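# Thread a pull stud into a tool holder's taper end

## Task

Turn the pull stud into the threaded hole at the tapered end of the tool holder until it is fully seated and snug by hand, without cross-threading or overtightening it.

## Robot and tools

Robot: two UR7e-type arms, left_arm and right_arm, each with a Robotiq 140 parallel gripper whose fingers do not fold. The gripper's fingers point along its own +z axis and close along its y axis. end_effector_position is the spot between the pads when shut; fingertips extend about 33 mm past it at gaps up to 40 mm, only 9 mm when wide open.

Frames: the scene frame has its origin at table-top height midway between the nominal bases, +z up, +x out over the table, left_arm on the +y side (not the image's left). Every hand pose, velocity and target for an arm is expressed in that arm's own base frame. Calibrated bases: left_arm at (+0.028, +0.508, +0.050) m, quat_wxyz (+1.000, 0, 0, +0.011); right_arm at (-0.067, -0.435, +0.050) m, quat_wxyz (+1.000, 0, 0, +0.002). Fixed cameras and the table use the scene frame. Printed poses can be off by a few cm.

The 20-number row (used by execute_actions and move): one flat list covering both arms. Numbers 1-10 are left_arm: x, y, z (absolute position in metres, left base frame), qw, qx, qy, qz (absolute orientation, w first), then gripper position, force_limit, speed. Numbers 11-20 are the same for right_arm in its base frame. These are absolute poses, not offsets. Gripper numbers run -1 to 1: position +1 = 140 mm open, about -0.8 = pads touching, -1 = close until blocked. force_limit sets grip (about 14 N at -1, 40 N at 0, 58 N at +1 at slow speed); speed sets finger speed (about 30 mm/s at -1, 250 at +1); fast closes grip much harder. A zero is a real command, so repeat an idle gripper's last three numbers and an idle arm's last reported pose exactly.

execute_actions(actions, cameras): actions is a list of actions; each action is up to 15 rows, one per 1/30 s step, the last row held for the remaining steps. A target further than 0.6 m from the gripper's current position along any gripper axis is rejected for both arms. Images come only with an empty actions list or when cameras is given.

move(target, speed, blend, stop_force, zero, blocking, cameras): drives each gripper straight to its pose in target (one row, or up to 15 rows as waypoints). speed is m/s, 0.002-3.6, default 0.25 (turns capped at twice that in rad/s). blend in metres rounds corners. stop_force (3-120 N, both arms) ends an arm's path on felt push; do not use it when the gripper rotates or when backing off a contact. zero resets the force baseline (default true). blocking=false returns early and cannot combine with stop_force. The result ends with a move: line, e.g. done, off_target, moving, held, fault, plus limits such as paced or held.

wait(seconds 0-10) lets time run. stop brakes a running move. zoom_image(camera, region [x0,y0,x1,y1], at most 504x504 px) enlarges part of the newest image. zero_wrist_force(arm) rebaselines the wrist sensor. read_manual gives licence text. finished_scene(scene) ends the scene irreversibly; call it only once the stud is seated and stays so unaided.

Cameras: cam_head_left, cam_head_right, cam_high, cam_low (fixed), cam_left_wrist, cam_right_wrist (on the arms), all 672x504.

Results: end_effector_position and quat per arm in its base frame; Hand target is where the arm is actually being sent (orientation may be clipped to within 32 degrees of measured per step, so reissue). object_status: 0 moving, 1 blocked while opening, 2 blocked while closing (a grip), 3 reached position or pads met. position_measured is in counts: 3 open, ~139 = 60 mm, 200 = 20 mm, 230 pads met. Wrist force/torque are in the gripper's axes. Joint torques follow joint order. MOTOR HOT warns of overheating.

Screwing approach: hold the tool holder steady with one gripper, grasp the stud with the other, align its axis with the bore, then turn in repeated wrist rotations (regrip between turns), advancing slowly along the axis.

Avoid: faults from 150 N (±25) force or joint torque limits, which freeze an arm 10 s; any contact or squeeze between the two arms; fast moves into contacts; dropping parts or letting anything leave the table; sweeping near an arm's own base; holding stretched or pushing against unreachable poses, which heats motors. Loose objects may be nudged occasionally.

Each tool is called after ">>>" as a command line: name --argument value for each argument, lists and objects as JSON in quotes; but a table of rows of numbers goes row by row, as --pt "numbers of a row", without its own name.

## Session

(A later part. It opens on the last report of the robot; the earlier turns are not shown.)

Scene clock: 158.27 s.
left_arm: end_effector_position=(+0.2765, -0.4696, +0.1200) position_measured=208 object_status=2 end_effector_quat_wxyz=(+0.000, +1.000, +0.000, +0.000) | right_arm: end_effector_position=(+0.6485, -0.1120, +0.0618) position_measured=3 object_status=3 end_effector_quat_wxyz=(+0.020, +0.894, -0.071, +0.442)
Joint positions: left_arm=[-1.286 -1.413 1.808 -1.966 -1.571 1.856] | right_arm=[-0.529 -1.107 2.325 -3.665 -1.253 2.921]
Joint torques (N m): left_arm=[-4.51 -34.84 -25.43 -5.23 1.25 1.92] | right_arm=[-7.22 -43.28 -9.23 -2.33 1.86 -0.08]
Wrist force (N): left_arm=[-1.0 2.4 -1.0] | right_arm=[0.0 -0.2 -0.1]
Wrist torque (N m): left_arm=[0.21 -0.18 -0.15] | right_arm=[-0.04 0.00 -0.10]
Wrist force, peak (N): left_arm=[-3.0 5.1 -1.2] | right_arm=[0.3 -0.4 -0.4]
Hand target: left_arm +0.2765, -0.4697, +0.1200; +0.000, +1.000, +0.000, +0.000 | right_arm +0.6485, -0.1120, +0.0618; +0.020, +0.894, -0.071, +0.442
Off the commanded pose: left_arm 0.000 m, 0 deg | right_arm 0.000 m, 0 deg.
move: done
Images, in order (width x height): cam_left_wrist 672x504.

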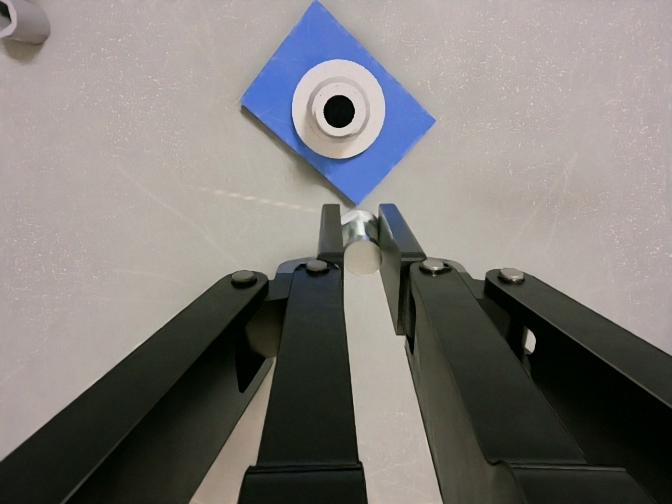

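>>> move --pt "0.3279 -0.4615 0.12 0 0.3827 0.9239 0 -1 1 -1 0.6485 -0.1120 0.0618 0.020 0.894 -0.071 0.442 1 1 1" --pt "0.3279 -0.4615 0.12 0 -0.7071 0.7071 0 -1 1 -1 0.6485 -0.1120 0.0618 0.020 0.894 -0.071 0.442 1 1 1" --pt "0.3279 -0.4615 0.10 0 -0.9239 -0.3827 0 -1 1 -1 0.6485 -0.1120 0.0618 0.020 0.894 -0.071 0.442 1 1 1" --speed 1.2 --cameras '["cam_left_wrist","cam_low","cam_high"]'

>>> zoom_image --camera "cam_low" --region '[440, 200, 540, 300]'

>>> zoom_image --camera "cam_high" --region '[320, 110, 400, 190]'

>>> zoom_image --camera "cam_left_wrist" --region '[300, 170, 420, 290]'

Scene clock: 186.93 s.
left_arm: end_effector_position=(+0.3279, -0.4615, +0.1000) position_measured=208 object_status=2 end_effector_quat_wxyz=(+0.000, +0.924, +0.383, +0.000) | right_arm: end_effector_position=(+0.6485, -0.1120, +0.0618) position_measured=3 object_status=3 end_effector_quat_wxyz=(+0.020, +0.894, -0.071, +0.442)
Joint positions: left_arm=[-1.191 -1.345 1.781 -2.007 -1.571 -5.117] | right_arm=[-0.529 -1.107 2.325 -3.665 -1.253 2.921]
Joint torques (N m): left_arm=[-3.17 -31.75 -21.48 -3.6 0.52 -1.54] | right_arm=[-7.28 -44.48 -9.41 -2.32 2 -0.03]
Wrist force (N): left_arm=[-1.2 2.2 -0.7] | right_arm=[0.1 -0.2 0.2]
Wrist torque (N m): left_arm=[0.20 -0.11 -0.28] | right_arm=[-0.04 -0.03 -0.10]
Wrist force, peak (N): left_arm=[-1.7 2.5 -1.5] | right_arm=[-0.1 -0.6 -0.1]
Hand target: left_arm +0.3279, -0.4615, +0.1000; +0.000, +0.924, +0.383, +0.000 | right_arm +0.6485, -0.1120, +0.0618; +0.020, +0.894, -0.071, +0.442
Off the commanded pose: left_arm 0.000 m, 0 deg | right_arm 0.000 m, 0 deg.
move: done
Images, in order (width x height): cam_high 672x504, cam_low 672x504, cam_left_wrist 672x504.

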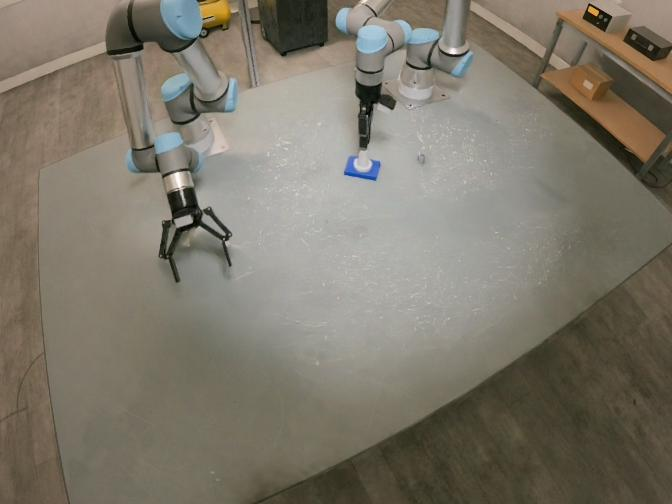

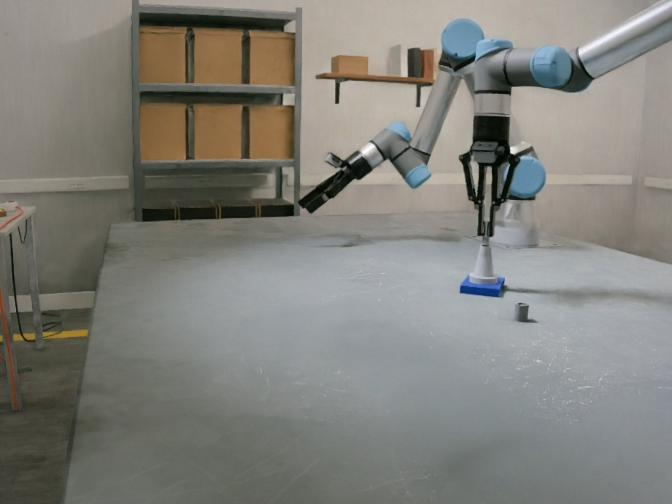

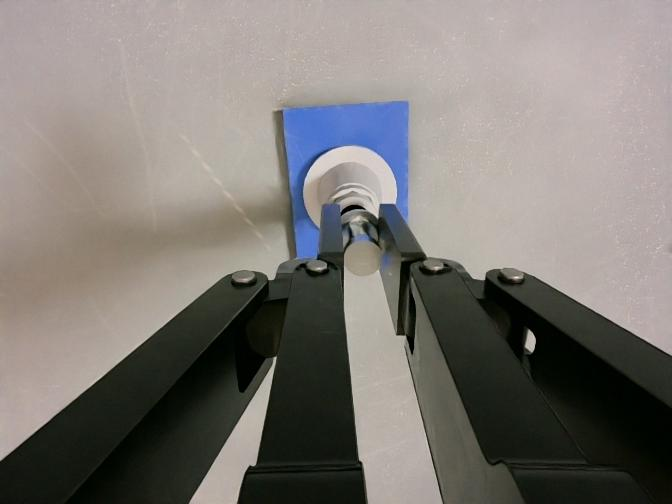

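Scaled by 5.040 from the camera's 672x504 image, which has a finer 960x720 frame.

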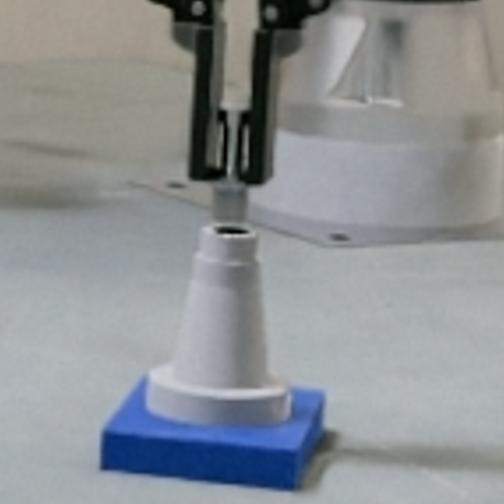

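Scaled by 6.300 from the camera's 672x504 image, which has a finer 960x720 frame.

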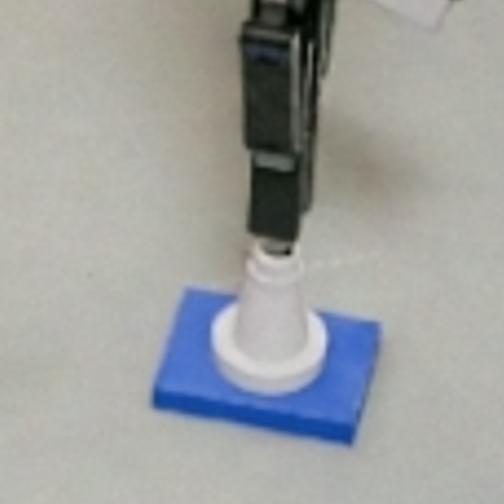

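Scaled by 4.200 from the camera's 672x504 image, which has a finer 960x720 frame.

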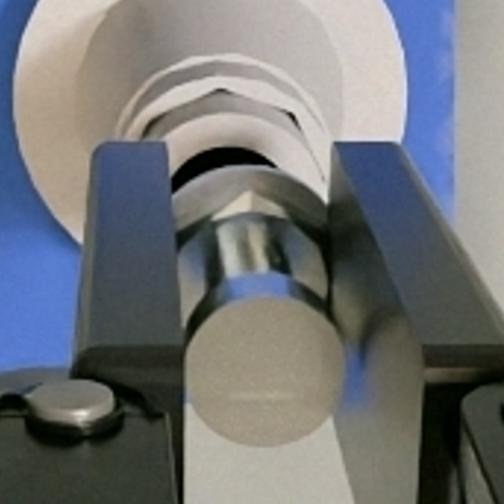

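>>> zero_wrist_force --arm "left_arm"

>>> move --target '[0.3279,-0.4615,0.080,0,-0.9239,-0.3827,0,-1,1,-1,0.6485,-0.1120,0.0618,0.020,0.894,-0.071,0.442,1,1,1]' --speed 0.01 --stop_force 4 --cameras '["cam_left_wrist","cam_low"]'

>>> zoom_image --camera "cam_low" --region '[440, 200, 540, 300]'

Wrist force sensor zeroed.

Scene clock: 193.73 s.
left_arm: end_effector_position=(+0.3279, -0.4615, +0.0951) position_measured=208 object_status=2 end_effector_quat_wxyz=(+0.000, +0.924, +0.383, +0.000) | right_arm: end_effector_position=(+0.6485, -0.1120, +0.0618) position_measured=3 object_status=3 end_effector_quat_wxyz=(+0.020, +0.894, -0.071, +0.442)
Joint positions: left_arm=[-1.191 -1.34 1.789 -2.019 -1.571 -5.118] | right_arm=[-0.529 -1.107 2.325 -3.665 -1.253 2.921]
Joint torques (N m): left_arm=[7.7 -43.48 -31.32 -1.63 1.94 -1.63] | right_arm=[-6.71 -44.73 -10.76 -2.17 1.99 0.04]
Wrist force (N, zeroed by zero_wrist_force on left_arm): left_arm=[1.3 -3.2 -1.6] | right_arm=[-0.2 -0.3 -0.1]
Wrist torque (N m, zeroed by zero_wrist_force on left_arm): left_arm=[-0.03 -0.06 0.02] | right_arm=[-0.07 0.04 -0.10]
Wrist force, peak (N, zeroed by zero_wrist_force on left_arm): left_arm=[3.3 -11.1 -17.7] | right_arm=[-0.1 -0.5 -0.3]
Hand target: left_arm +0.3279, -0.4615, +0.0951; +0.000, +0.924, +0.383, +0.000 | right_arm +0.6485, -0.1120, +0.0618; +0.020, +0.894, -0.071, +0.442
Off the commanded pose: left_arm 0.015 m, 0 deg | right_arm 0.000 m, 0 deg.
move: contact (left_arm)
Images, in order (width x height): cam_low 672x504, cam_left_wrist 672x504.

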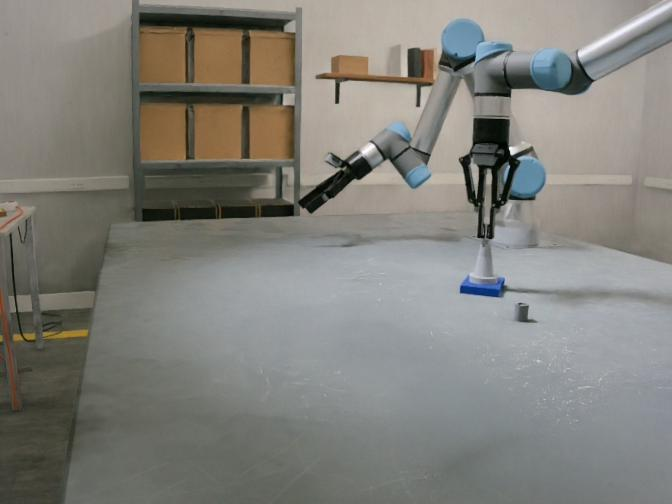

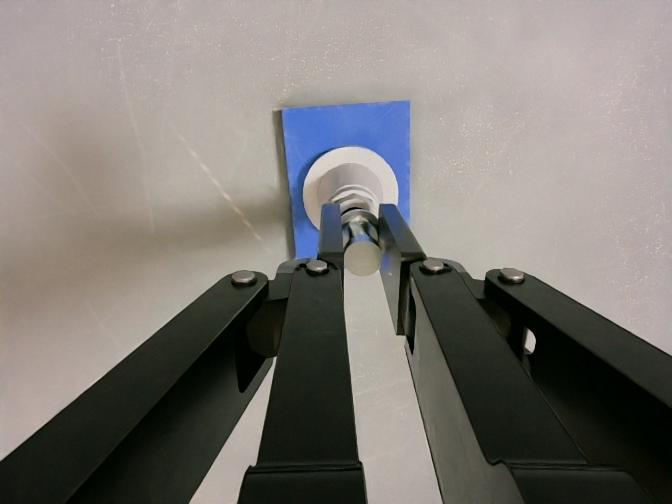

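Scaled by 5.040 from the camera's 672x504 image, which has a finer 960x720 frame.

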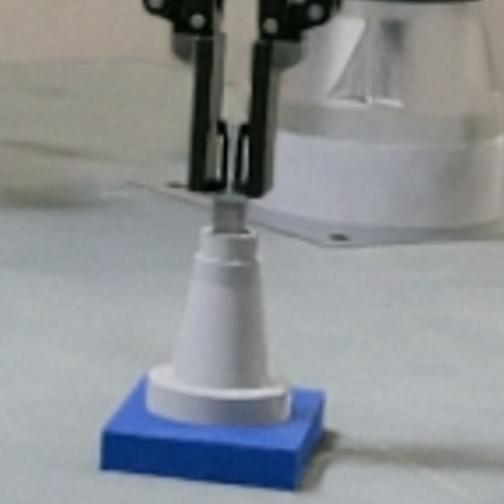

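>>> move --pt "0.3276 -0.4608 0.0960 0 -0.9239 -0.3827 0 -1 1 -1 0.6485 -0.1120 0.0618 0.020 0.894 -0.071 0.442 1 1 1" --speed 0.02

>>> move --target '[0.3276,-0.4608,0.082,0,-0.9239,-0.3827,0,-1,1,-1,0.6485,-0.1120,0.0618,0.020,0.894,-0.071,0.442,1,1,1]' --speed 0.006 --stop_force 4

Scene clock: 207.37 s.
left_arm: end_effector_position=(+0.3276, -0.4608, +0.0960) position_measured=208 object_status=2 end_effector_quat_wxyz=(+0.000, +0.924, +0.383, +0.000) | right_arm: end_effector_position=(+0.6485, -0.1120, +0.0618) position_measured=3 object_status=3 end_effector_quat_wxyz=(+0.020, +0.894, -0.071, +0.442)
Joint positions: left_arm=[-1.191 -1.343 1.79 -2.017 -1.571 -5.118] | right_arm=[-0.529 -1.107 2.325 -3.665 -1.253 2.921]
Joint torques (N m): left_arm=[2.56 -40.43 -16.52 -0.67 1.16 -1.94] | right_arm=[-7.02 -44.63 -11.71 -2.17 1.88 0.01]
Wrist force (N, zeroed by zero_wrist_force on left_arm): left_arm=[-0.1 -0.5 -0.1] | right_arm=[0.0 -0.2 0.0]
Wrist torque (N m, zeroed by zero_wrist_force on left_arm): left_arm=[-0.11 0.02 0.02] | right_arm=[-0.04 0.01 -0.10]
Wrist force, peak (N, zeroed by zero_wrist_force on left_arm): left_arm=[1.1 -3.7 -1.8] | right_arm=[0.1 -0.4 -0.2]
Hand target: left_arm +0.3276, -0.4608, +0.0960; +0.000, +0.924, +0.383, +0.000 | right_arm +0.6485, -0.1120, +0.0618; +0.020, +0.894, -0.071, +0.442
Off the commanded pose: left_arm 0.000 m, 0 deg | right_arm 0.000 m, 0 deg.
move: done

Scene clock: 208.67 s.
left_arm: end_effector_position=(+0.3276, -0.4608, +0.0944) position_measured=208 object_status=2 end_effector_quat_wxyz=(+0.000, +0.924, +0.383, +0.000) | right_arm: end_effector_position=(+0.6485, -0.1120, +0.0618) position_measured=3 object_status=3 end_effector_quat_wxyz=(+0.020, +0.894, -0.071, +0.442)
Joint positions: left_arm=[-1.191 -1.341 1.792 -2.021 -1.571 -5.118] | right_arm=[-0.529 -1.107 2.325 -3.665 -1.253 2.921]
Joint torques (N m): left_arm=[0.11 -43.56 -30.49 -0.84 0.9 -1.87] | right_arm=[-7.35 -44.47 -11.52 -2.12 2.02 -0.01]
Wrist force (N, zeroed by zero_wrist_force on left_arm): left_arm=[-0.2 -1.1 0.0] | right_arm=[0.1 -0.2 0.0]
Wrist torque (N m, zeroed by zero_wrist_force on left_arm): left_arm=[-0.11 -0.03 0.02] | right_arm=[-0.05 -0.02 -0.10]
Wrist force, peak (N, zeroed by zero_wrist_force on left_arm): left_arm=[-1.2 -4.0 -5.9] | right_arm=[0.0 -0.3 -0.2]
Hand target: left_arm +0.3276, -0.4608, +0.0944; +0.000, +0.924, +0.383, +0.000 | right_arm +0.6485, -0.1120, +0.0618; +0.020, +0.894, -0.071, +0.442
Off the commanded pose: left_arm 0.012 m, 0 deg | right_arm 0.000 m, 0 deg.
move: contact (left_arm)

>>> move --target '[0.3274,-0.4607,0.0941,0,-0.9239,0.3827,0,-1,1,-1,0.6485,-0.1120,0.0618,0.020,0.894,-0.071,0.442,1,1,1]' --speed 0.4

>>> move --target '[0.3274,-0.4607,0.0936,0,-0.7071,0.7071,0,-1,1,-1,0.6485,-0.1120,0.0618,0.020,0.894,-0.071,0.442,1,1,1]' --speed 0.4

>>> move --target '[0.3274,-0.4607,0.0931,0,-0.3827,0.9239,0,-1,1,-1,0.6485,-0.1120,0.0618,0.020,0.894,-0.071,0.442,1,1,1]' --speed 0.4 --cameras '["cam_left_wrist"]'

Scene clock: 221.80 s.
left_arm: end_effector_position=(+0.3274, -0.4607, +0.0941) position_measured=208 object_status=2 end_effector_quat_wxyz=(+0.000, +0.924, -0.383, +0.000) | right_arm: end_effector_position=(+0.6485, -0.1120, +0.0618) position_measured=3 object_status=3 end_effector_quat_wxyz=(+0.020, +0.894, -0.071, +0.442)
Joint positions: left_arm=[-1.191 -1.341 1.793 -2.022 -1.571 -3.548] | right_arm=[-0.529 -1.107 2.325 -3.665 -1.253 2.921]
Joint torques (N m): left_arm=[11.4 -19.55 -23.61 1.7 -0.1 1.62] | right_arm=[-6.98 -44.43 -12.37 -2.39 1.93 0.03]
Wrist force (N, zeroed by zero_wrist_force on left_arm): left_arm=[8.4 6.1 -7.3] | right_arm=[0.0 -0.3 -0.1]
Wrist torque (N m, zeroed by zero_wrist_force on left_arm): left_arm=[-0.35 0.06 0.19] | right_arm=[-0.05 -0.01 -0.09]
Wrist force, peak (N, zeroed by zero_wrist_force on left_arm): left_arm=[10.7 6.5 -7.5] | right_arm=[0.1 -0.4 -0.3]
Hand target: left_arm +0.3274, -0.4607, +0.0941; +0.000, +0.924, -0.383, +0.000 | right_arm +0.6485, -0.1120, +0.0618; +0.020, +0.894, -0.071, +0.442
Off the commanded pose: left_arm 0.000 m, 0 deg | right_arm 0.000 m, 0 deg.
move: done

Scene clock: 223.33 s.
left_arm: end_effector_position=(+0.3274, -0.4607, +0.0936) position_measured=208 object_status=2 end_effector_quat_wxyz=(+0.000, +0.707, -0.707, +0.000) | right_arm: end_effector_position=(+0.6485, -0.1120, +0.0618) position_measured=3 object_status=3 end_effector_quat_wxyz=(+0.020, +0.894, -0.071, +0.442)
Joint positions: left_arm=[-1.191 -1.341 1.794 -2.024 -1.571 -2.762] | right_arm=[-0.529 -1.107 2.325 -3.665 -1.253 2.921]
Joint torques (N m): left_arm=[17.06 -5.74 -12.86 2.12 4.37 1.62] | right_arm=[-7 -44.8 -13.04 -2.28 2.04 -0.06]
Wrist force (N, zeroed by zero_wrist_force on left_arm): left_arm=[11.2 12.1 -35.1] | right_arm=[-0.1 -0.3 0.0]
Wrist torque (N m, zeroed by zero_wrist_force on left_arm): left_arm=[-0.59 -0.05 0.20] | right_arm=[-0.05 0.01 -0.10]
Wrist force, peak (N, zeroed by zero_wrist_force on left_arm): left_arm=[12.5 10.4 -36.1] | right_arm=[0.2 -0.3 0.3]
Hand target: left_arm +0.3274, -0.4607, +0.0936; +0.000, +0.707, -0.707, +0.000 | right_arm +0.6485, -0.1120, +0.0618; +0.020, +0.894, -0.071, +0.442
Off the commanded pose: left_arm 0.000 m, 0 deg | right_arm 0.000 m, 0 deg.
move: done

Scene clock: 224.87 s.
left_arm: end_effector_position=(+0.3274, -0.4607, +0.0931) position_measured=208 object_status=2 end_effector_quat_wxyz=(+0.000, -0.383, +0.924, +0.000) | right_arm: end_effector_position=(+0.6485, -0.1120, +0.0618) position_measured=3 object_status=3 end_effector_quat_wxyz=(+0.020, +0.894, -0.071, +0.442)
Joint positions: left_arm=[-1.191 -1.34 1.794 -2.025 -1.571 -1.977] | right_arm=[-0.529 -1.107 2.325 -3.665 -1.253 2.921]
Joint torques (N m): left_arm=[20.67 7.05 -9.64 -1.89 7.78 1.75] | right_arm=[-7.28 -44.27 -12.77 -2.22 1.97 -0.05]
Wrist force (N, zeroed by zero_wrist_force on left_arm): left_arm=[21.3 22.2 -62.1] | right_arm=[-0.1 -0.3 -0.2]
Wrist torque (N m, zeroed by zero_wrist_force on left_arm): left_arm=[-0.75 0.07 0.11] | right_arm=[-0.06 0.02 -0.09]
Wrist force, peak (N, zeroed by zero_wrist_force on left_arm): left_arm=[21.3 22.2 -62.1] | right_arm=[0.0 -0.4 -0.2]
Hand target: left_arm +0.3274, -0.4607, +0.0931; +0.000, -0.383, +0.924, +0.000 | right_arm +0.6485, -0.1120, +0.0618; +0.020, +0.894, -0.071, +0.442
Off the commanded pose: left_arm 0.000 m, 0 deg | right_arm 0.000 m, 0 deg.
move: done
Images, in order (width x height): cam_left_wrist 672x504.

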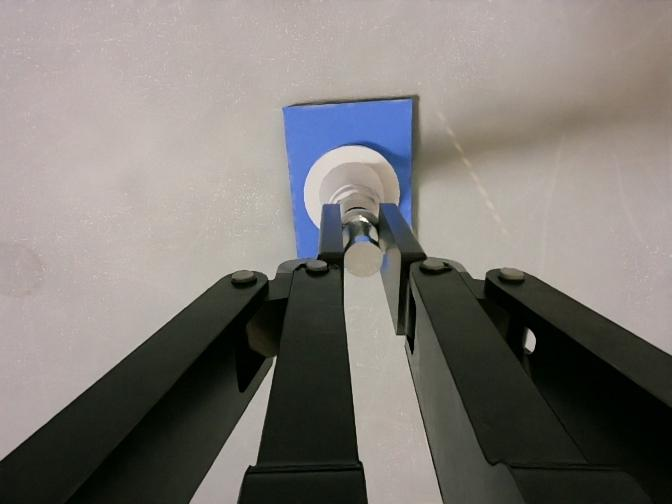

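>>> move --target '[0.3274,-0.4607,0.0942,0,-0.3827,0.9239,0,-1,1,-1,0.6485,-0.1120,0.0618,0.020,0.894,-0.071,0.442,1,1,1]' --speed 0.02 --cameras '["cam_low","cam_high"]'

>>> zoom_image --camera "cam_low" --region '[450, 220, 520, 300]'

>>> zoom_image --camera "cam_high" --region '[320, 110, 400, 190]'

Scene clock: 232.77 s.
left_arm: end_effector_position=(+0.3274, -0.4606, +0.0941) position_measured=208 object_status=2 end_effector_quat_wxyz=(+0.000, -0.383, +0.924, +0.000) | right_arm: end_effector_position=(+0.6485, -0.1120, +0.0618) position_measured=3 object_status=3 end_effector_quat_wxyz=(+0.020, +0.894, -0.071, +0.442)
Joint positions: left_arm=[-1.191 -1.341 1.793 -2.022 -1.571 -1.976] | right_arm=[-0.529 -1.107 2.325 -3.665 -1.253 2.921]
Joint torques (N m): left_arm=[17.33 -38.15 -23.85 0.79 6.62 1.83] | right_arm=[-7.63 -45.43 -13.4 -2.09 1.91 -0.06]
Wrist force (N, zeroed by zero_wrist_force on left_arm): left_arm=[18.4 4.6 -12.1] | right_arm=[0.0 -0.3 0.0]
Wrist torque (N m, zeroed by zero_wrist_force on left_arm): left_arm=[-0.26 0.20 0.22] | right_arm=[-0.07 0.00 -0.09]
Wrist force, peak (N, zeroed by zero_wrist_force on left_arm): left_arm=[21.6 23.0 -62.5] | right_arm=[0.0 -0.5 0.0]
Hand target: left_arm +0.3274, -0.4607, +0.0942; +0.000, -0.383, +0.924, +0.000 | right_arm +0.6485, -0.1120, +0.0618; +0.020, +0.894, -0.071, +0.442
Off the commanded pose: left_arm 0.000 m, 0 deg | right_arm 0.000 m, 0 deg.
move: done
Images, in order (width x height): cam_high 672x504, cam_low 672x504.

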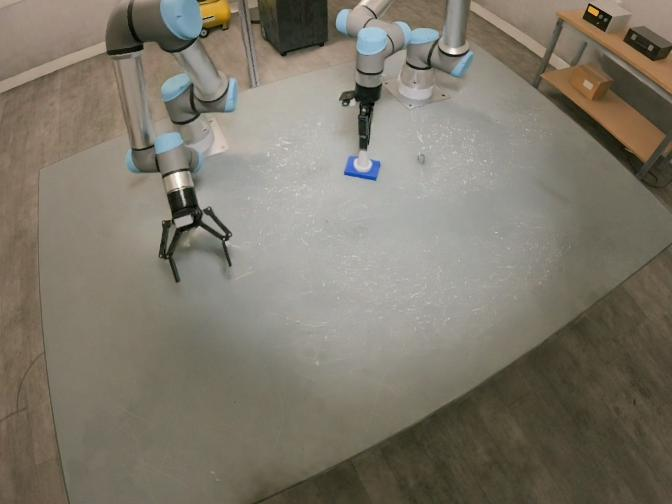

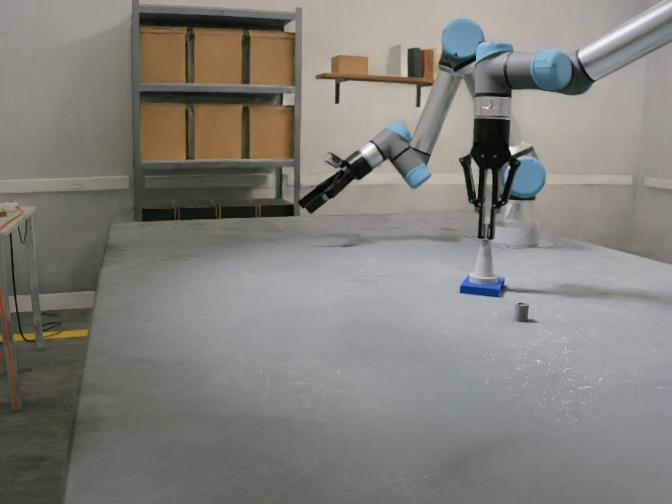

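Scaled by 6.300 from the camera's 672x504 image, which has a finer 960x720 frame.

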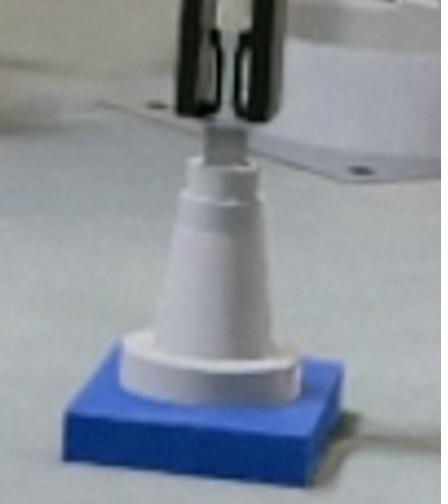

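Scaled by 6.300 from the camera's 672x504 image, which has a finer 960x720 frame.

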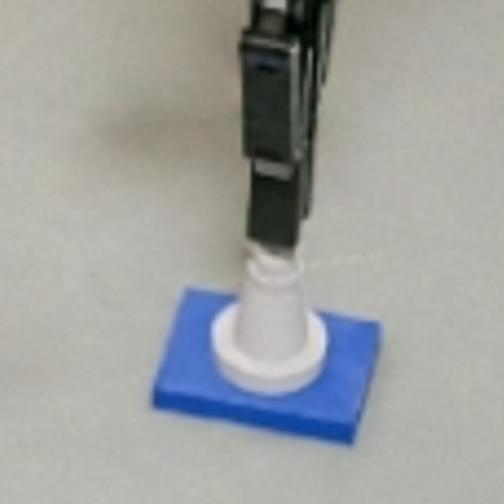

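>>> move --target '[0.3267,-0.4611,0.0958,0,-0.3827,0.9239,0,-1,1,-1,0.6485,-0.1120,0.0618,0.020,0.894,-0.071,0.442,1,1,1]' --speed 0.02

>>> move --target '[0.3267,-0.4611,0.082,0,-0.3827,0.9239,0,-1,1,-1,0.6485,-0.1120,0.0618,0.020,0.894,-0.071,0.442,1,1,1]' --speed 0.006 --stop_force 5

Scene clock: 241.20 s.
left_arm: end_effector_position=(+0.3267, -0.4611, +0.0958) position_measured=208 object_status=2 end_effector_quat_wxyz=(+0.000, -0.383, +0.924, +0.000) | right_arm: end_effector_position=(+0.6485, -0.1120, +0.0618) position_measured=3 object_status=3 end_effector_quat_wxyz=(+0.020, +0.894, -0.071, +0.442)
Joint positions: left_arm=[-1.193 -1.343 1.791 -2.018 -1.571 -1.978] | right_arm=[-0.529 -1.107 2.325 -3.665 -1.253 2.921]
Joint torques (N m): left_arm=[-6.31 -42.28 -28.5 -1.05 -2.01 -1.54] | right_arm=[-7.27 -44.04 -14.75 -2.13 1.97 -0.11]
Wrist force (N, zeroed by zero_wrist_force on left_arm): left_arm=[1.1 -0.1 0.0] | right_arm=[0.1 -0.2 -0.1]
Wrist torque (N m, zeroed by zero_wrist_force on left_arm): left_arm=[-0.02 -0.23 0.21] | right_arm=[-0.04 -0.02 -0.10]
Wrist force, peak (N, zeroed by zero_wrist_force on left_arm): left_arm=[18.4 4.6 -11.6] | right_arm=[0.0 -0.5 -0.2]
Hand target: left_arm +0.3267, -0.4611, +0.0958; +0.000, -0.383, +0.924, +0.000 | right_arm +0.6485, -0.1120, +0.0618; +0.020, +0.894, -0.071, +0.442
Off the commanded pose: left_arm 0.000 m, 0 deg | right_arm 0.000 m, 0 deg.
move: done

Scene clock: 242.47 s.
left_arm: end_effector_position=(+0.3267, -0.4611, +0.0943) position_measured=208 object_status=2 end_effector_quat_wxyz=(+0.000, -0.383, +0.924, +0.000) | right_arm: end_effector_position=(+0.6485, -0.1120, +0.0618) position_measured=3 object_status=3 end_effector_quat_wxyz=(+0.020, +0.894, -0.071, +0.442)
Joint positions: left_arm=[-1.193 -1.342 1.793 -2.022 -1.571 -1.978] | right_arm=[-0.529 -1.107 2.325 -3.665 -1.253 2.921]
Joint torques (N m): left_arm=[-4.48 -40.35 -27.27 0.47 0.56 -0.64] | right_arm=[-6.85 -44.88 -14.68 -2.33 1.88 -0.03]
Wrist force (N, zeroed by zero_wrist_force on left_arm): left_arm=[2.3 -0.6 -5.9] | right_arm=[0.0 -0.2 -0.2]
Wrist torque (N m, zeroed by zero_wrist_force on left_arm): left_arm=[0.00 -0.35 0.21] | right_arm=[-0.03 0.00 -0.10]
Wrist force, peak (N, zeroed by zero_wrist_force on left_arm): left_arm=[2.5 3.2 -14.2] | right_arm=[0.1 -0.4 -0.1]
Hand target: left_arm +0.3267, -0.4611, +0.0943; +0.000, -0.383, +0.924, +0.000 | right_arm +0.6485, -0.1120, +0.0618; +0.020, +0.894, -0.071, +0.442
Off the commanded pose: left_arm 0.012 m, 0 deg | right_arm 0.000 m, 0 deg.
move: contact (left_arm)

>>> move --target '[0.3267,-0.4606,0.0942,0,0.3827,0.9239,0,-1,1,-1,0.6485,-0.1120,0.0618,0.020,0.894,-0.071,0.442,1,1,1]' --speed 0.4

>>> move --target '[0.3272,-0.4606,0.0940,0,0.9239,0.3827,0,-1,1,-1,0.6485,-0.1120,0.0618,0.020,0.894,-0.071,0.442,1,1,1]' --speed 0.4

Scene clock: 252.83 s.
left_arm: end_effector_position=(+0.3267, -0.4606, +0.0942) position_measured=208 object_status=2 end_effector_quat_wxyz=(+0.000, +0.383, +0.924, +0.000) | right_arm: end_effector_position=(+0.6485, -0.1120, +0.0618) position_measured=3 object_status=3 end_effector_quat_wxyz=(+0.020, +0.894, -0.071, +0.442)
Joint positions: left_arm=[-1.192 -1.343 1.794 -2.022 -1.571 -0.407] | right_arm=[-0.529 -1.107 2.325 -3.665 -1.253 2.921]
Joint torques (N m): left_arm=[4.94 -24.6 -30.8 -2.59 -1.25 1.75] | right_arm=[-6.95 -44.82 -14.56 -2.12 2.06 0.09]
Wrist force (N, zeroed by zero_wrist_force on left_arm): left_arm=[1.2 -0.2 -0.1] | right_arm=[-0.1 -0.3 -0.1]
Wrist torque (N m, zeroed by zero_wrist_force on left_arm): left_arm=[-0.06 -0.27 0.21] | right_arm=[-0.07 0.03 -0.10]
Wrist force, peak (N, zeroed by zero_wrist_force on left_arm): left_arm=[1.9 0.7 -6.8] | right_arm=[-0.3 -0.4 -0.1]
Hand target: left_arm +0.3267, -0.4606, +0.0942; +0.000, +0.383, +0.924, +0.000 | right_arm +0.6485, -0.1120, +0.0618; +0.020, +0.894, -0.071, +0.442
Off the commanded pose: left_arm 0.000 m, 0 deg | right_arm 0.000 m, 0 deg.
move: done

Scene clock: 255.33 s.
left_arm: end_effector_position=(+0.3272, -0.4606, +0.0940) position_measured=208 object_status=2 end_effector_quat_wxyz=(+0.000, +0.924, +0.383, +0.000) | right_arm: end_effector_position=(+0.6485, -0.1120, +0.0618) position_measured=3 object_status=3 end_effector_quat_wxyz=(+0.020, +0.894, -0.071, +0.442)
Joint positions: left_arm=[-1.191 -1.342 1.794 -2.023 -1.571 1.165] | right_arm=[-0.529 -1.107 2.325 -3.665 -1.253 2.921]
Joint torques (N m): left_arm=[4.73 -25.92 -28.19 -0.77 -1.18 1.59] | right_arm=[-7.17 -44.22 -16.07 -2.14 2.06 -0.03]
Wrist force (N, zeroed by zero_wrist_force on left_arm): left_arm=[1.8 1.5 -0.3] | right_arm=[0.0 -0.3 -0.2]
Wrist torque (N m, zeroed by zero_wrist_force on left_arm): left_arm=[-0.06 -0.28 0.21] | right_arm=[-0.06 -0.01 -0.10]
Wrist force, peak (N, zeroed by zero_wrist_force on left_arm): left_arm=[1.4 2.0 -0.1] | right_arm=[-0.3 -0.4 0.1]
Hand target: left_arm +0.3272, -0.4606, +0.0940; +0.000, +0.924, +0.383, +0.000 | right_arm +0.6485, -0.1120, +0.0618; +0.020, +0.894, -0.071, +0.442
Off the commanded pose: left_arm 0.000 m, 0 deg | right_arm 0.000 m, 0 deg.
move: done

>>> move --target '[0.3270,-0.4608,0.0935,0,0.9239,-0.3827,0,-1,1,-1,0.6485,-0.1120,0.0618,0.020,0.894,-0.071,0.442,1,1,1]' --speed 0.4

>>> move --target '[0.3269,-0.4610,0.0930,0,0.3827,-0.9239,0,-1,1,-1,0.6485,-0.1120,0.0618,0.020,0.894,-0.071,0.442,1,1,1]' --speed 0.4

Scene clock: 261.87 s.
left_arm: end_effector_position=(+0.3270, -0.4608, +0.0935) position_measured=208 object_status=2 end_effector_quat_wxyz=(+0.000, +0.924, -0.383, +0.000) | right_arm: end_effector_position=(+0.6485, -0.1120, +0.0618) position_measured=3 object_status=3 end_effector_quat_wxyz=(+0.020, +0.894, -0.071, +0.442)
Joint positions: left_arm=[-1.192 -1.341 1.794 -2.024 -1.571 2.735] | right_arm=[-0.529 -1.107 2.325 -3.665 -1.253 2.921]
Joint torques (N m): left_arm=[11.91 -38.66 -28.15 6.27 -2.2 1.84] | right_arm=[-6.97 -45.1 -16.54 -2.11 1.95 -0.05]
Wrist force (N, zeroed by zero_wrist_force on left_arm): left_arm=[37.6 10.2 30.5] | right_arm=[-0.2 -0.1 -0.1]
Wrist torque (N m, zeroed by zero_wrist_force on left_arm): left_arm=[-0.33 -0.16 0.01] | right_arm=[-0.03 0.05 -0.10]
Wrist force, peak (N, zeroed by zero_wrist_force on left_arm): left_arm=[37.4 12.6 31.9] | right_arm=[0.1 -0.4 -0.4]
Hand target: left_arm +0.3270, -0.4608, +0.0935; +0.000, +0.924, -0.383, +0.000 | right_arm +0.6485, -0.1120, +0.0618; +0.020, +0.894, -0.071, +0.442
Off the commanded pose: left_arm 0.000 m, 0 deg | right_arm 0.000 m, 0 deg.
move: done

Scene clock: 264.37 s.
left_arm: end_effector_position=(+0.3269, -0.4610, +0.0930) position_measured=208 object_status=2 end_effector_quat_wxyz=(+0.000, -0.383, +0.924, +0.000) | right_arm: end_effector_position=(+0.6485, -0.1120, +0.0618) position_measured=3 object_status=3 end_effector_quat_wxyz=(+0.020, +0.894, -0.071, +0.442)
Joint positions: left_arm=[-1.192 -1.34 1.795 -2.025 -1.571 4.305] | right_arm=[-0.529 -1.107 2.325 -3.665 -1.253 2.921]
Joint torques (N m): left_arm=[20.21 -35.05 -31.92 -0.31 4.71 1.88] | right_arm=[-6.83 -44.57 -18.15 -2.15 1.96 0.06]
Wrist force (N, zeroed by zero_wrist_force on left_arm): left_arm=[27.4 -9.6 22.6] | right_arm=[0.1 -0.3 0.1]
Wrist torque (N m, zeroed by zero_wrist_force on left_arm): left_arm=[0.41 -0.19 0.11] | right_arm=[-0.06 -0.02 -0.10]
Wrist force, peak (N, zeroed by zero_wrist_force on left_arm): left_arm=[43.7 -1.8 38.5] | right_arm=[0.0 -0.5 -0.1]
Hand target: left_arm +0.3269, -0.4610, +0.0930; +0.000, -0.383, +0.924, +0.000 | right_arm +0.6485, -0.1120, +0.0618; +0.020, +0.894, -0.071, +0.442
Off the commanded pose: left_arm 0.000 m, 0 deg | right_arm 0.000 m, 0 deg.
move: done

>>> move --target '[0.3266,-0.4617,0.0925,0,-0.3827,0.9239,0,-1,1,-1,0.6485,-0.1120,0.0618,0.020,0.894,-0.071,0.442,1,1,1]' --speed 0.01

Scene clock: 271.67 s.
left_arm: end_effector_position=(+0.3267, -0.4617, +0.0926) position_measured=208 object_status=2 end_effector_quat_wxyz=(+0.000, -0.383, +0.924, +0.000) | right_arm: end_effector_position=(+0.6485, -0.1120, +0.0618) position_measured=3 object_status=3 end_effector_quat_wxyz=(+0.020, +0.894, -0.071, +0.442)
Joint positions: left_arm=[-1.193 -1.339 1.794 -2.026 -1.571 4.305] | right_arm=[-0.529 -1.107 2.325 -3.665 -1.253 2.921]
Joint torques (N m): left_arm=[-2.55 -16.33 -23.35 -4.99 3.48 -1.7] | right_arm=[-6.99 -44.61 -17.64 -2.09 1.99 0.02]
Wrist force (N, zeroed by zero_wrist_force on left_arm): left_arm=[9.5 7.2 -16.6] | right_arm=[0.0 -0.1 0.0]
Wrist torque (N m, zeroed by zero_wrist_force on left_arm): left_arm=[-0.19 -0.27 0.17] | right_arm=[-0.02 0.00 -0.10]
Wrist force, peak (N, zeroed by zero_wrist_force on left_arm): left_arm=[28.1 -9.7 23.4] | right_arm=[0.0 -0.5 0.0]
Hand target: left_arm +0.3266, -0.4617, +0.0925; +0.000, -0.383, +0.924, +0.000 | right_arm +0.6485, -0.1120, +0.0618; +0.020, +0.894, -0.071, +0.442
Off the commanded pose: left_arm 0.000 m, 0 deg | right_arm 0.000 m, 0 deg.
move: done

>>> move --target '[0.3264,-0.4617,0.0923,0,0.3827,0.9239,0,-1,1,-1,0.6485,-0.1120,0.0618,0.020,0.894,-0.071,0.442,1,1,1]' --speed 0.4 --cameras '["cam_left_wrist","cam_low"]'

>>> zoom_image --camera "cam_low" --region '[450, 220, 520, 300]'

>>> zoom_image --camera "cam_left_wrist" --region '[300, 170, 420, 290]'

Scene clock: 280.80 s.
left_arm: end_effector_position=(+0.3264, -0.4617, +0.0923) position_measured=208 object_status=2 end_effector_quat_wxyz=(+0.000, +0.383, +0.924, +0.000) | right_arm: end_effector_position=(+0.6485, -0.1120, +0.0618) position_measured=3 object_status=3 end_effector_quat_wxyz=(+0.020, +0.894, -0.071, +0.442)
Joint positions: left_arm=[-1.193 -1.339 1.795 -2.027 -1.571 5.875] | right_arm=[-0.529 -1.107 2.325 -3.665 -1.253 2.921]
Joint torques (N m): left_arm=[4.93 -17.01 -37.49 -12.18 -1.77 1.72] | right_arm=[-6.71 -45.95 -17.93 -2.11 2.11 0.07]
Wrist force (N, zeroed by zero_wrist_force on left_arm): left_arm=[34.8 14.1 -20.2] | right_arm=[0.1 0.0 0.0]
Wrist torque (N m, zeroed by zero_wrist_force on left_arm): left_arm=[-0.32 -0.32 0.13] | right_arm=[-0.01 -0.01 -0.09]
Wrist force, peak (N, zeroed by zero_wrist_force on left_arm): left_arm=[32.7 15.6 -23.6] | right_arm=[-0.3 -0.3 -0.1]
Hand target: left_arm +0.3264, -0.4617, +0.0923; +0.000, +0.383, +0.924, +0.000 | right_arm +0.6485, -0.1120, +0.0618; +0.020, +0.894, -0.071, +0.442
Off the commanded pose: left_arm 0.000 m, 0 deg | right_arm 0.000 m, 0 deg.
move: done
Images, in order (width x height): cam_low 672x504, cam_left_wrist 672x504.

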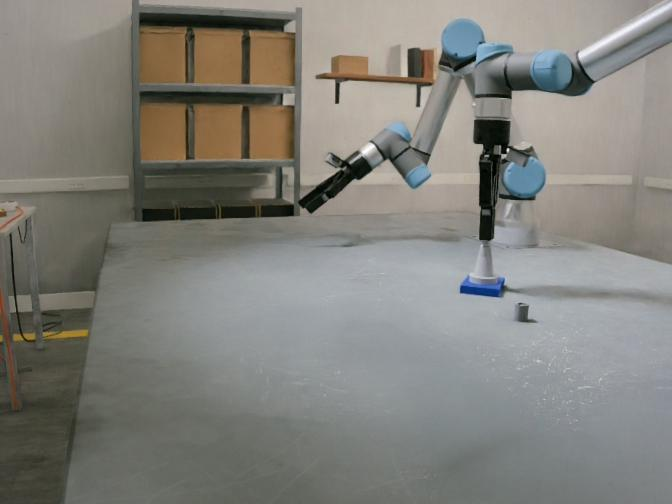

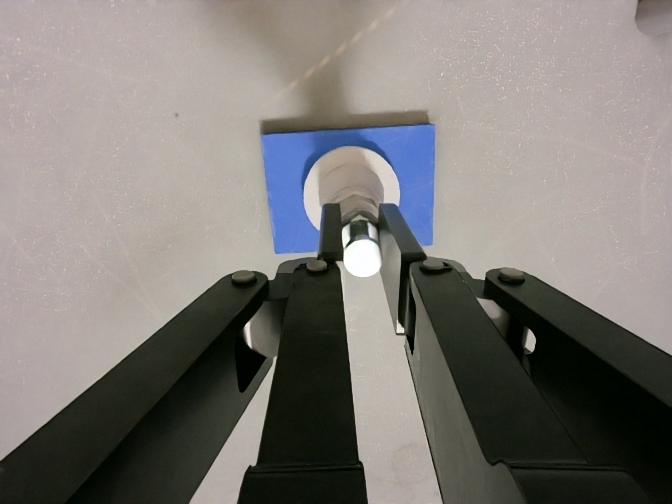

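Scaled by 6.300 from the camera's 672x504 image, which has a finer 960x720 frame.

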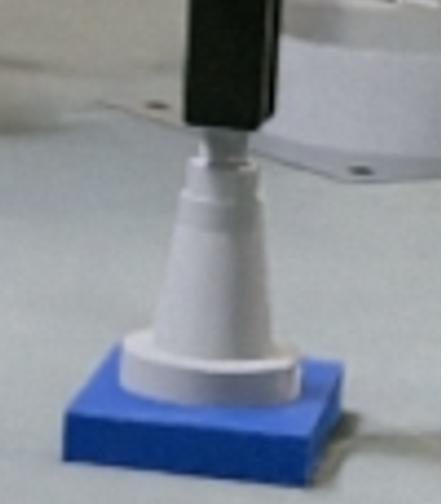

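Scaled by 4.200 from the camera's 672x504 image, which has a finer 960x720 frame.

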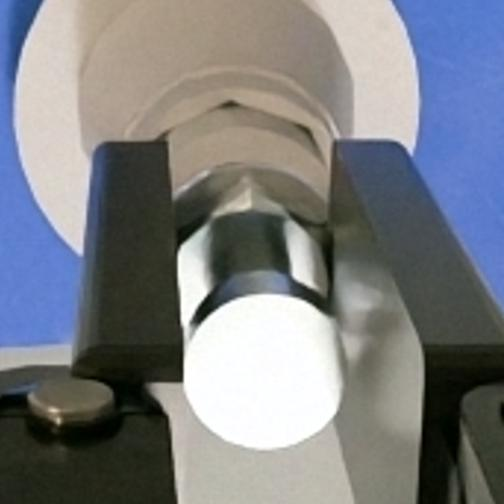

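>>> move --target '[0.3261,-0.4610,0.0926,0,0.3827,0.9239,0,-1,1,-1,0.6485,-0.1120,0.0618,0.020,0.894,-0.071,0.442,1,1,1]' --speed 0.01

>>> move --pt "0.3261 -0.4610 0.0926 0 0.3827 0.9239 0 -0.4 1 -0.8 0.6485 -0.1120 0.0618 0.020 0.894 -0.071 0.442 1 1 1" --pt "0.3265 -0.461 0.0926 0 -0.7934 0.6088 0 -0.4 1 -0.8 0.6485 -0.1120 0.0618 0.020 0.894 -0.071 0.442 1 1 1" --pt "0.3265 -0.461 0.0926 0 -0.7934 -0.6088 0 -0.4 1 -0.8 0.6485 -0.1120 0.0618 0.020 0.894 -0.071 0.442 1 1 1" --pt "0.3265 -0.461 0.0926 0 0.3827 -0.9239 0 -0.4 1 -0.8 0.6485 -0.1120 0.0618 0.020 0.894 -0.071 0.442 1 1 1" --pt "0.3265 -0.461 0.0926 0 0.9914 0.1305 0 -0.4 1 -0.8 0.6485 -0.1120 0.0618 0.020 0.894 -0.071 0.442 1 1 1" --speed 1.4 --cameras '["cam_left_wrist","cam_low"]'

>>> zoom_image --camera "cam_left_wrist" --region '[300, 170, 420, 290]'

>>> zoom_image --camera "cam_low" --region '[450, 220, 520, 300]'

Scene clock: 299.50 s.
left_arm: end_effector_position=(+0.3261, -0.4610, +0.0926) position_measured=208 object_status=2 end_effector_quat_wxyz=(+0.000, +0.383, +0.924, +0.000) | right_arm: end_effector_position=(+0.6485, -0.1120, +0.0618) position_measured=3 object_status=3 end_effector_quat_wxyz=(+0.020, +0.894, -0.071, +0.442)
Joint positions: left_arm=[-1.193 -1.341 1.797 -2.027 -1.571 5.875] | right_arm=[-0.529 -1.107 2.325 -3.665 -1.253 2.921]
Joint torques (N m): left_arm=[-1.59 -52.11 -24.77 -2.14 1.66 0.36] | right_arm=[-6.99 -44.82 -18.58 -2.23 1.96 0.11]
Wrist force (N, zeroed by zero_wrist_force on left_arm): left_arm=[1.9 0.4 15.6] | right_arm=[0.1 -0.2 -0.2]
Wrist torque (N m, zeroed by zero_wrist_force on left_arm): left_arm=[-0.04 -0.25 0.15] | right_arm=[-0.04 -0.02 -0.10]
Wrist force, peak (N, zeroed by zero_wrist_force on left_arm): left_arm=[35.8 14.1 -21.2] | right_arm=[-0.2 -0.6 -0.1]
Hand target: left_arm +0.3261, -0.4610, +0.0926; +0.000, +0.383, +0.924, +0.000 | right_arm +0.6485, -0.1120, +0.0618; +0.020, +0.894, -0.071, +0.442
Off the commanded pose: left_arm 0.000 m, 0 deg | right_arm 0.000 m, 0 deg.
move: done

Scene clock: 306.80 s.
left_arm: end_effector_position=(+0.3265, -0.4610, +0.0926) position_measured=179 object_status=3 end_effector_quat_wxyz=(+0.000, +0.991, +0.130, +0.000) | right_arm: end_effector_position=(+0.6485, -0.1120, +0.0618) position_measured=3 object_status=3 end_effector_quat_wxyz=(+0.020, +0.894, -0.071, +0.442)
Joint positions: left_arm=[-1.193 -1.34 1.796 -2.026 -1.571 -4.596] | right_arm=[-0.529 -1.107 2.325 -3.665 -1.253 2.921]
Joint torques (N m): left_arm=[-2.69 -43.08 -16.68 -0.51 0.49 -1.67] | right_arm=[-6.4 -45.11 -18.12 -2.21 2.03 0.03]
Wrist force (N, zeroed by zero_wrist_force on left_arm): left_arm=[1.0 -1.6 -0.7] | right_arm=[0.0 -0.2 0.0]
Wrist torque (N m, zeroed by zero_wrist_force on left_arm): left_arm=[-0.35 -0.25 0.01] | right_arm=[-0.05 -0.01 -0.10]
Wrist force, peak (N, zeroed by zero_wrist_force on left_arm): left_arm=[1.5 -1.3 19.8] | right_arm=[0.0 -0.5 0.0]
Hand target: left_arm +0.3265, -0.4610, +0.0926; +0.000, +0.991, +0.131, +0.000 | right_arm +0.6485, -0.1120, +0.0618; +0.020, +0.894, -0.071, +0.442
Off the commanded pose: left_arm 0.000 m, 0 deg | right_arm 0.000 m, 0 deg.
move: done
Images, in order (width x height): cam_low 672x504, cam_left_wrist 672x504.

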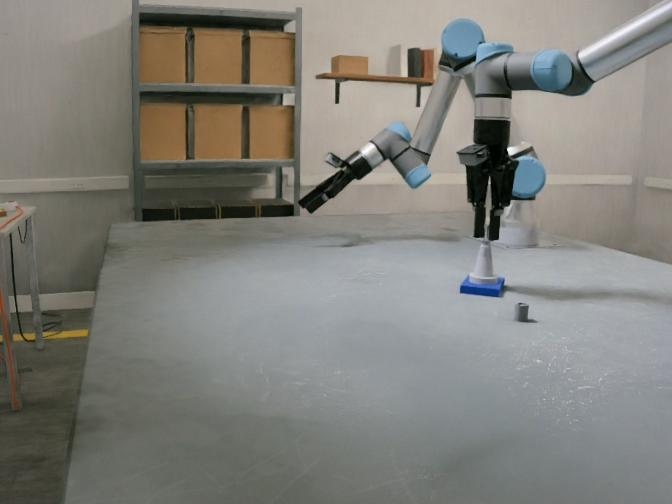

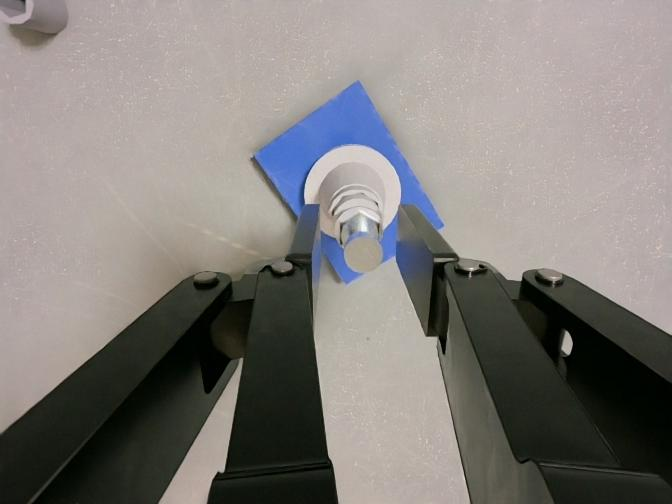

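Scaled by 4.200 from the camera's 672x504 image, which has a finer 960x720 frame.

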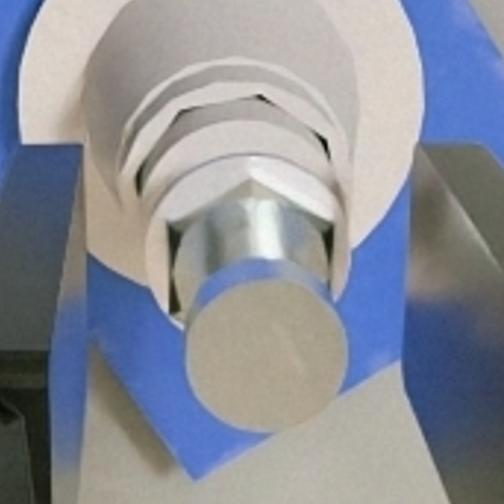

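Scaled by 6.300 from the camera's 672x504 image, which has a finer 960x720 frame.

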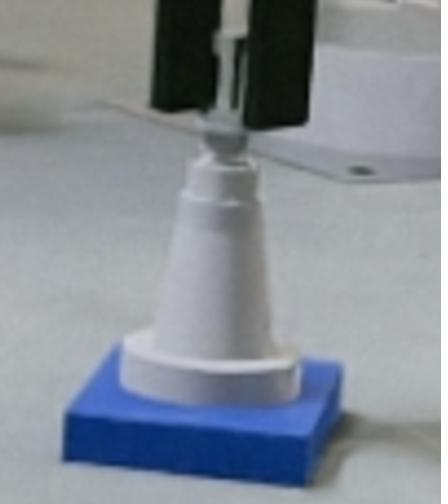

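>>> move --target '[0.25,-0.461,0.17,0,1,0,0,-0.4,1,-0.8,0.6485,-0.1120,0.0618,0.020,0.894,-0.071,0.442,1,1,1]' --cameras '["cam_left_wrist","cam_low","cam_high"]'

>>> zoom_image --camera "cam_left_wrist" --region '[290, 0, 430, 120]'

>>> zoom_image --camera "cam_low" --region '[455, 215, 515, 275]'

>>> zoom_image --camera "cam_high" --region '[330, 130, 390, 180]'

Scene clock: 326.43 s.
left_arm: end_effector_position=(+0.2500, -0.4611, +0.1700) position_measured=179 object_status=3 end_effector_quat_wxyz=(+0.000, +1.000, +0.000, +0.000) | right_arm: end_effector_position=(+0.6485, -0.1120, +0.0618) position_measured=3 object_status=3 end_effector_quat_wxyz=(+0.020, +0.894, -0.071, +0.442)
Joint positions: left_arm=[-1.331 -1.501 1.773 -1.843 -1.571 -4.473] | right_arm=[-0.529 -1.107 2.325 -3.665 -1.253 2.921]
Joint torques (N m): left_arm=[0.42 -27.9 -17.34 -4.22 1.96 -0.8] | right_arm=[-7.13 -44.81 -17.89 -2.24 2.06 -0.03]
Wrist force (N, zeroed by zero_wrist_force on left_arm): left_arm=[1.3 -1.5 -1.2] | right_arm=[0.1 -0.2 0.0]
Wrist torque (N m, zeroed by zero_wrist_force on left_arm): left_arm=[-0.33 -0.30 0.21] | right_arm=[-0.05 -0.02 -0.10]
Wrist force, peak (N, zeroed by zero_wrist_force on left_arm): left_arm=[3.5 -1.0 1.0] | right_arm=[-0.2 -0.4 -0.2]
Hand target: left_arm +0.2500, -0.4610, +0.1700; +0.000, +1.000, +0.000, +0.000 | right_arm +0.6485, -0.1120, +0.0618; +0.020, +0.894, -0.071, +0.442
Off the commanded pose: left_arm 0.000 m, 0 deg | right_arm 0.000 m, 0 deg.
move: done
Images, in order (width x height): cam_high 672x504, cam_low 672x504, cam_left_wrist 672x504.

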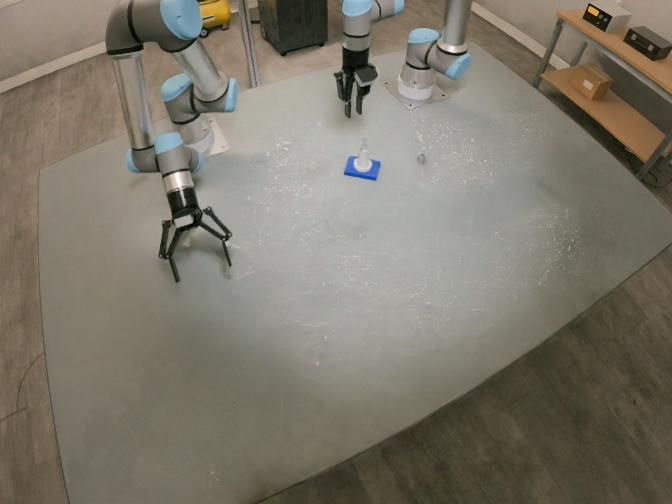

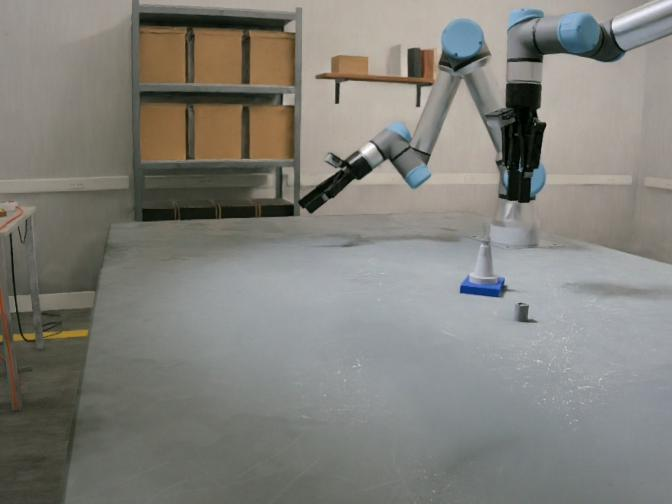

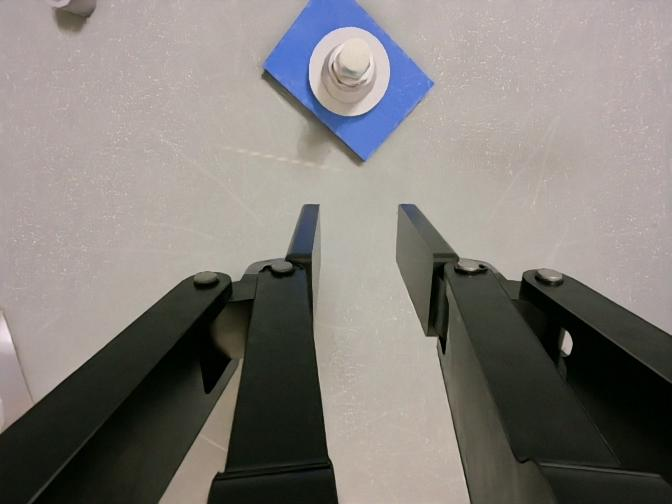

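Scaled by 3.600 from the camera's 672x504 image, which has a finer 960x720 frame.

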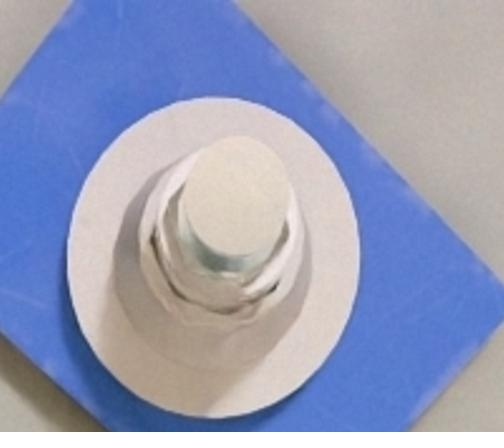

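Scaled by 8.400 from the camera's 672x504 image, which has a finer 960x720 frame.

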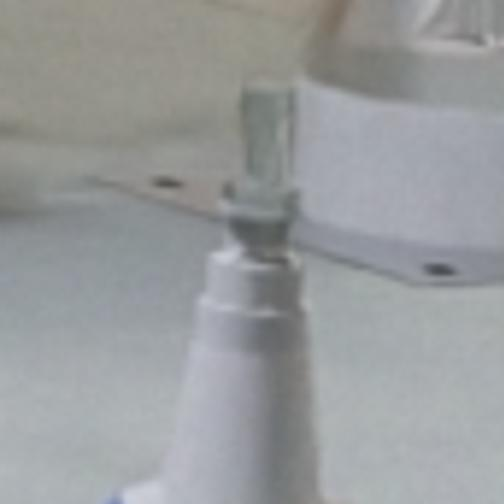

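Scaled by 8.400 from the camera's 672x504 image, which has a finer 960x720 frame.

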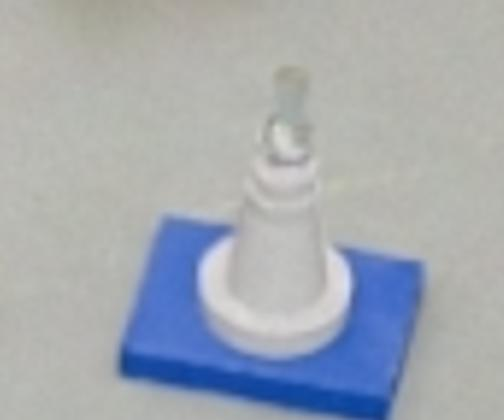

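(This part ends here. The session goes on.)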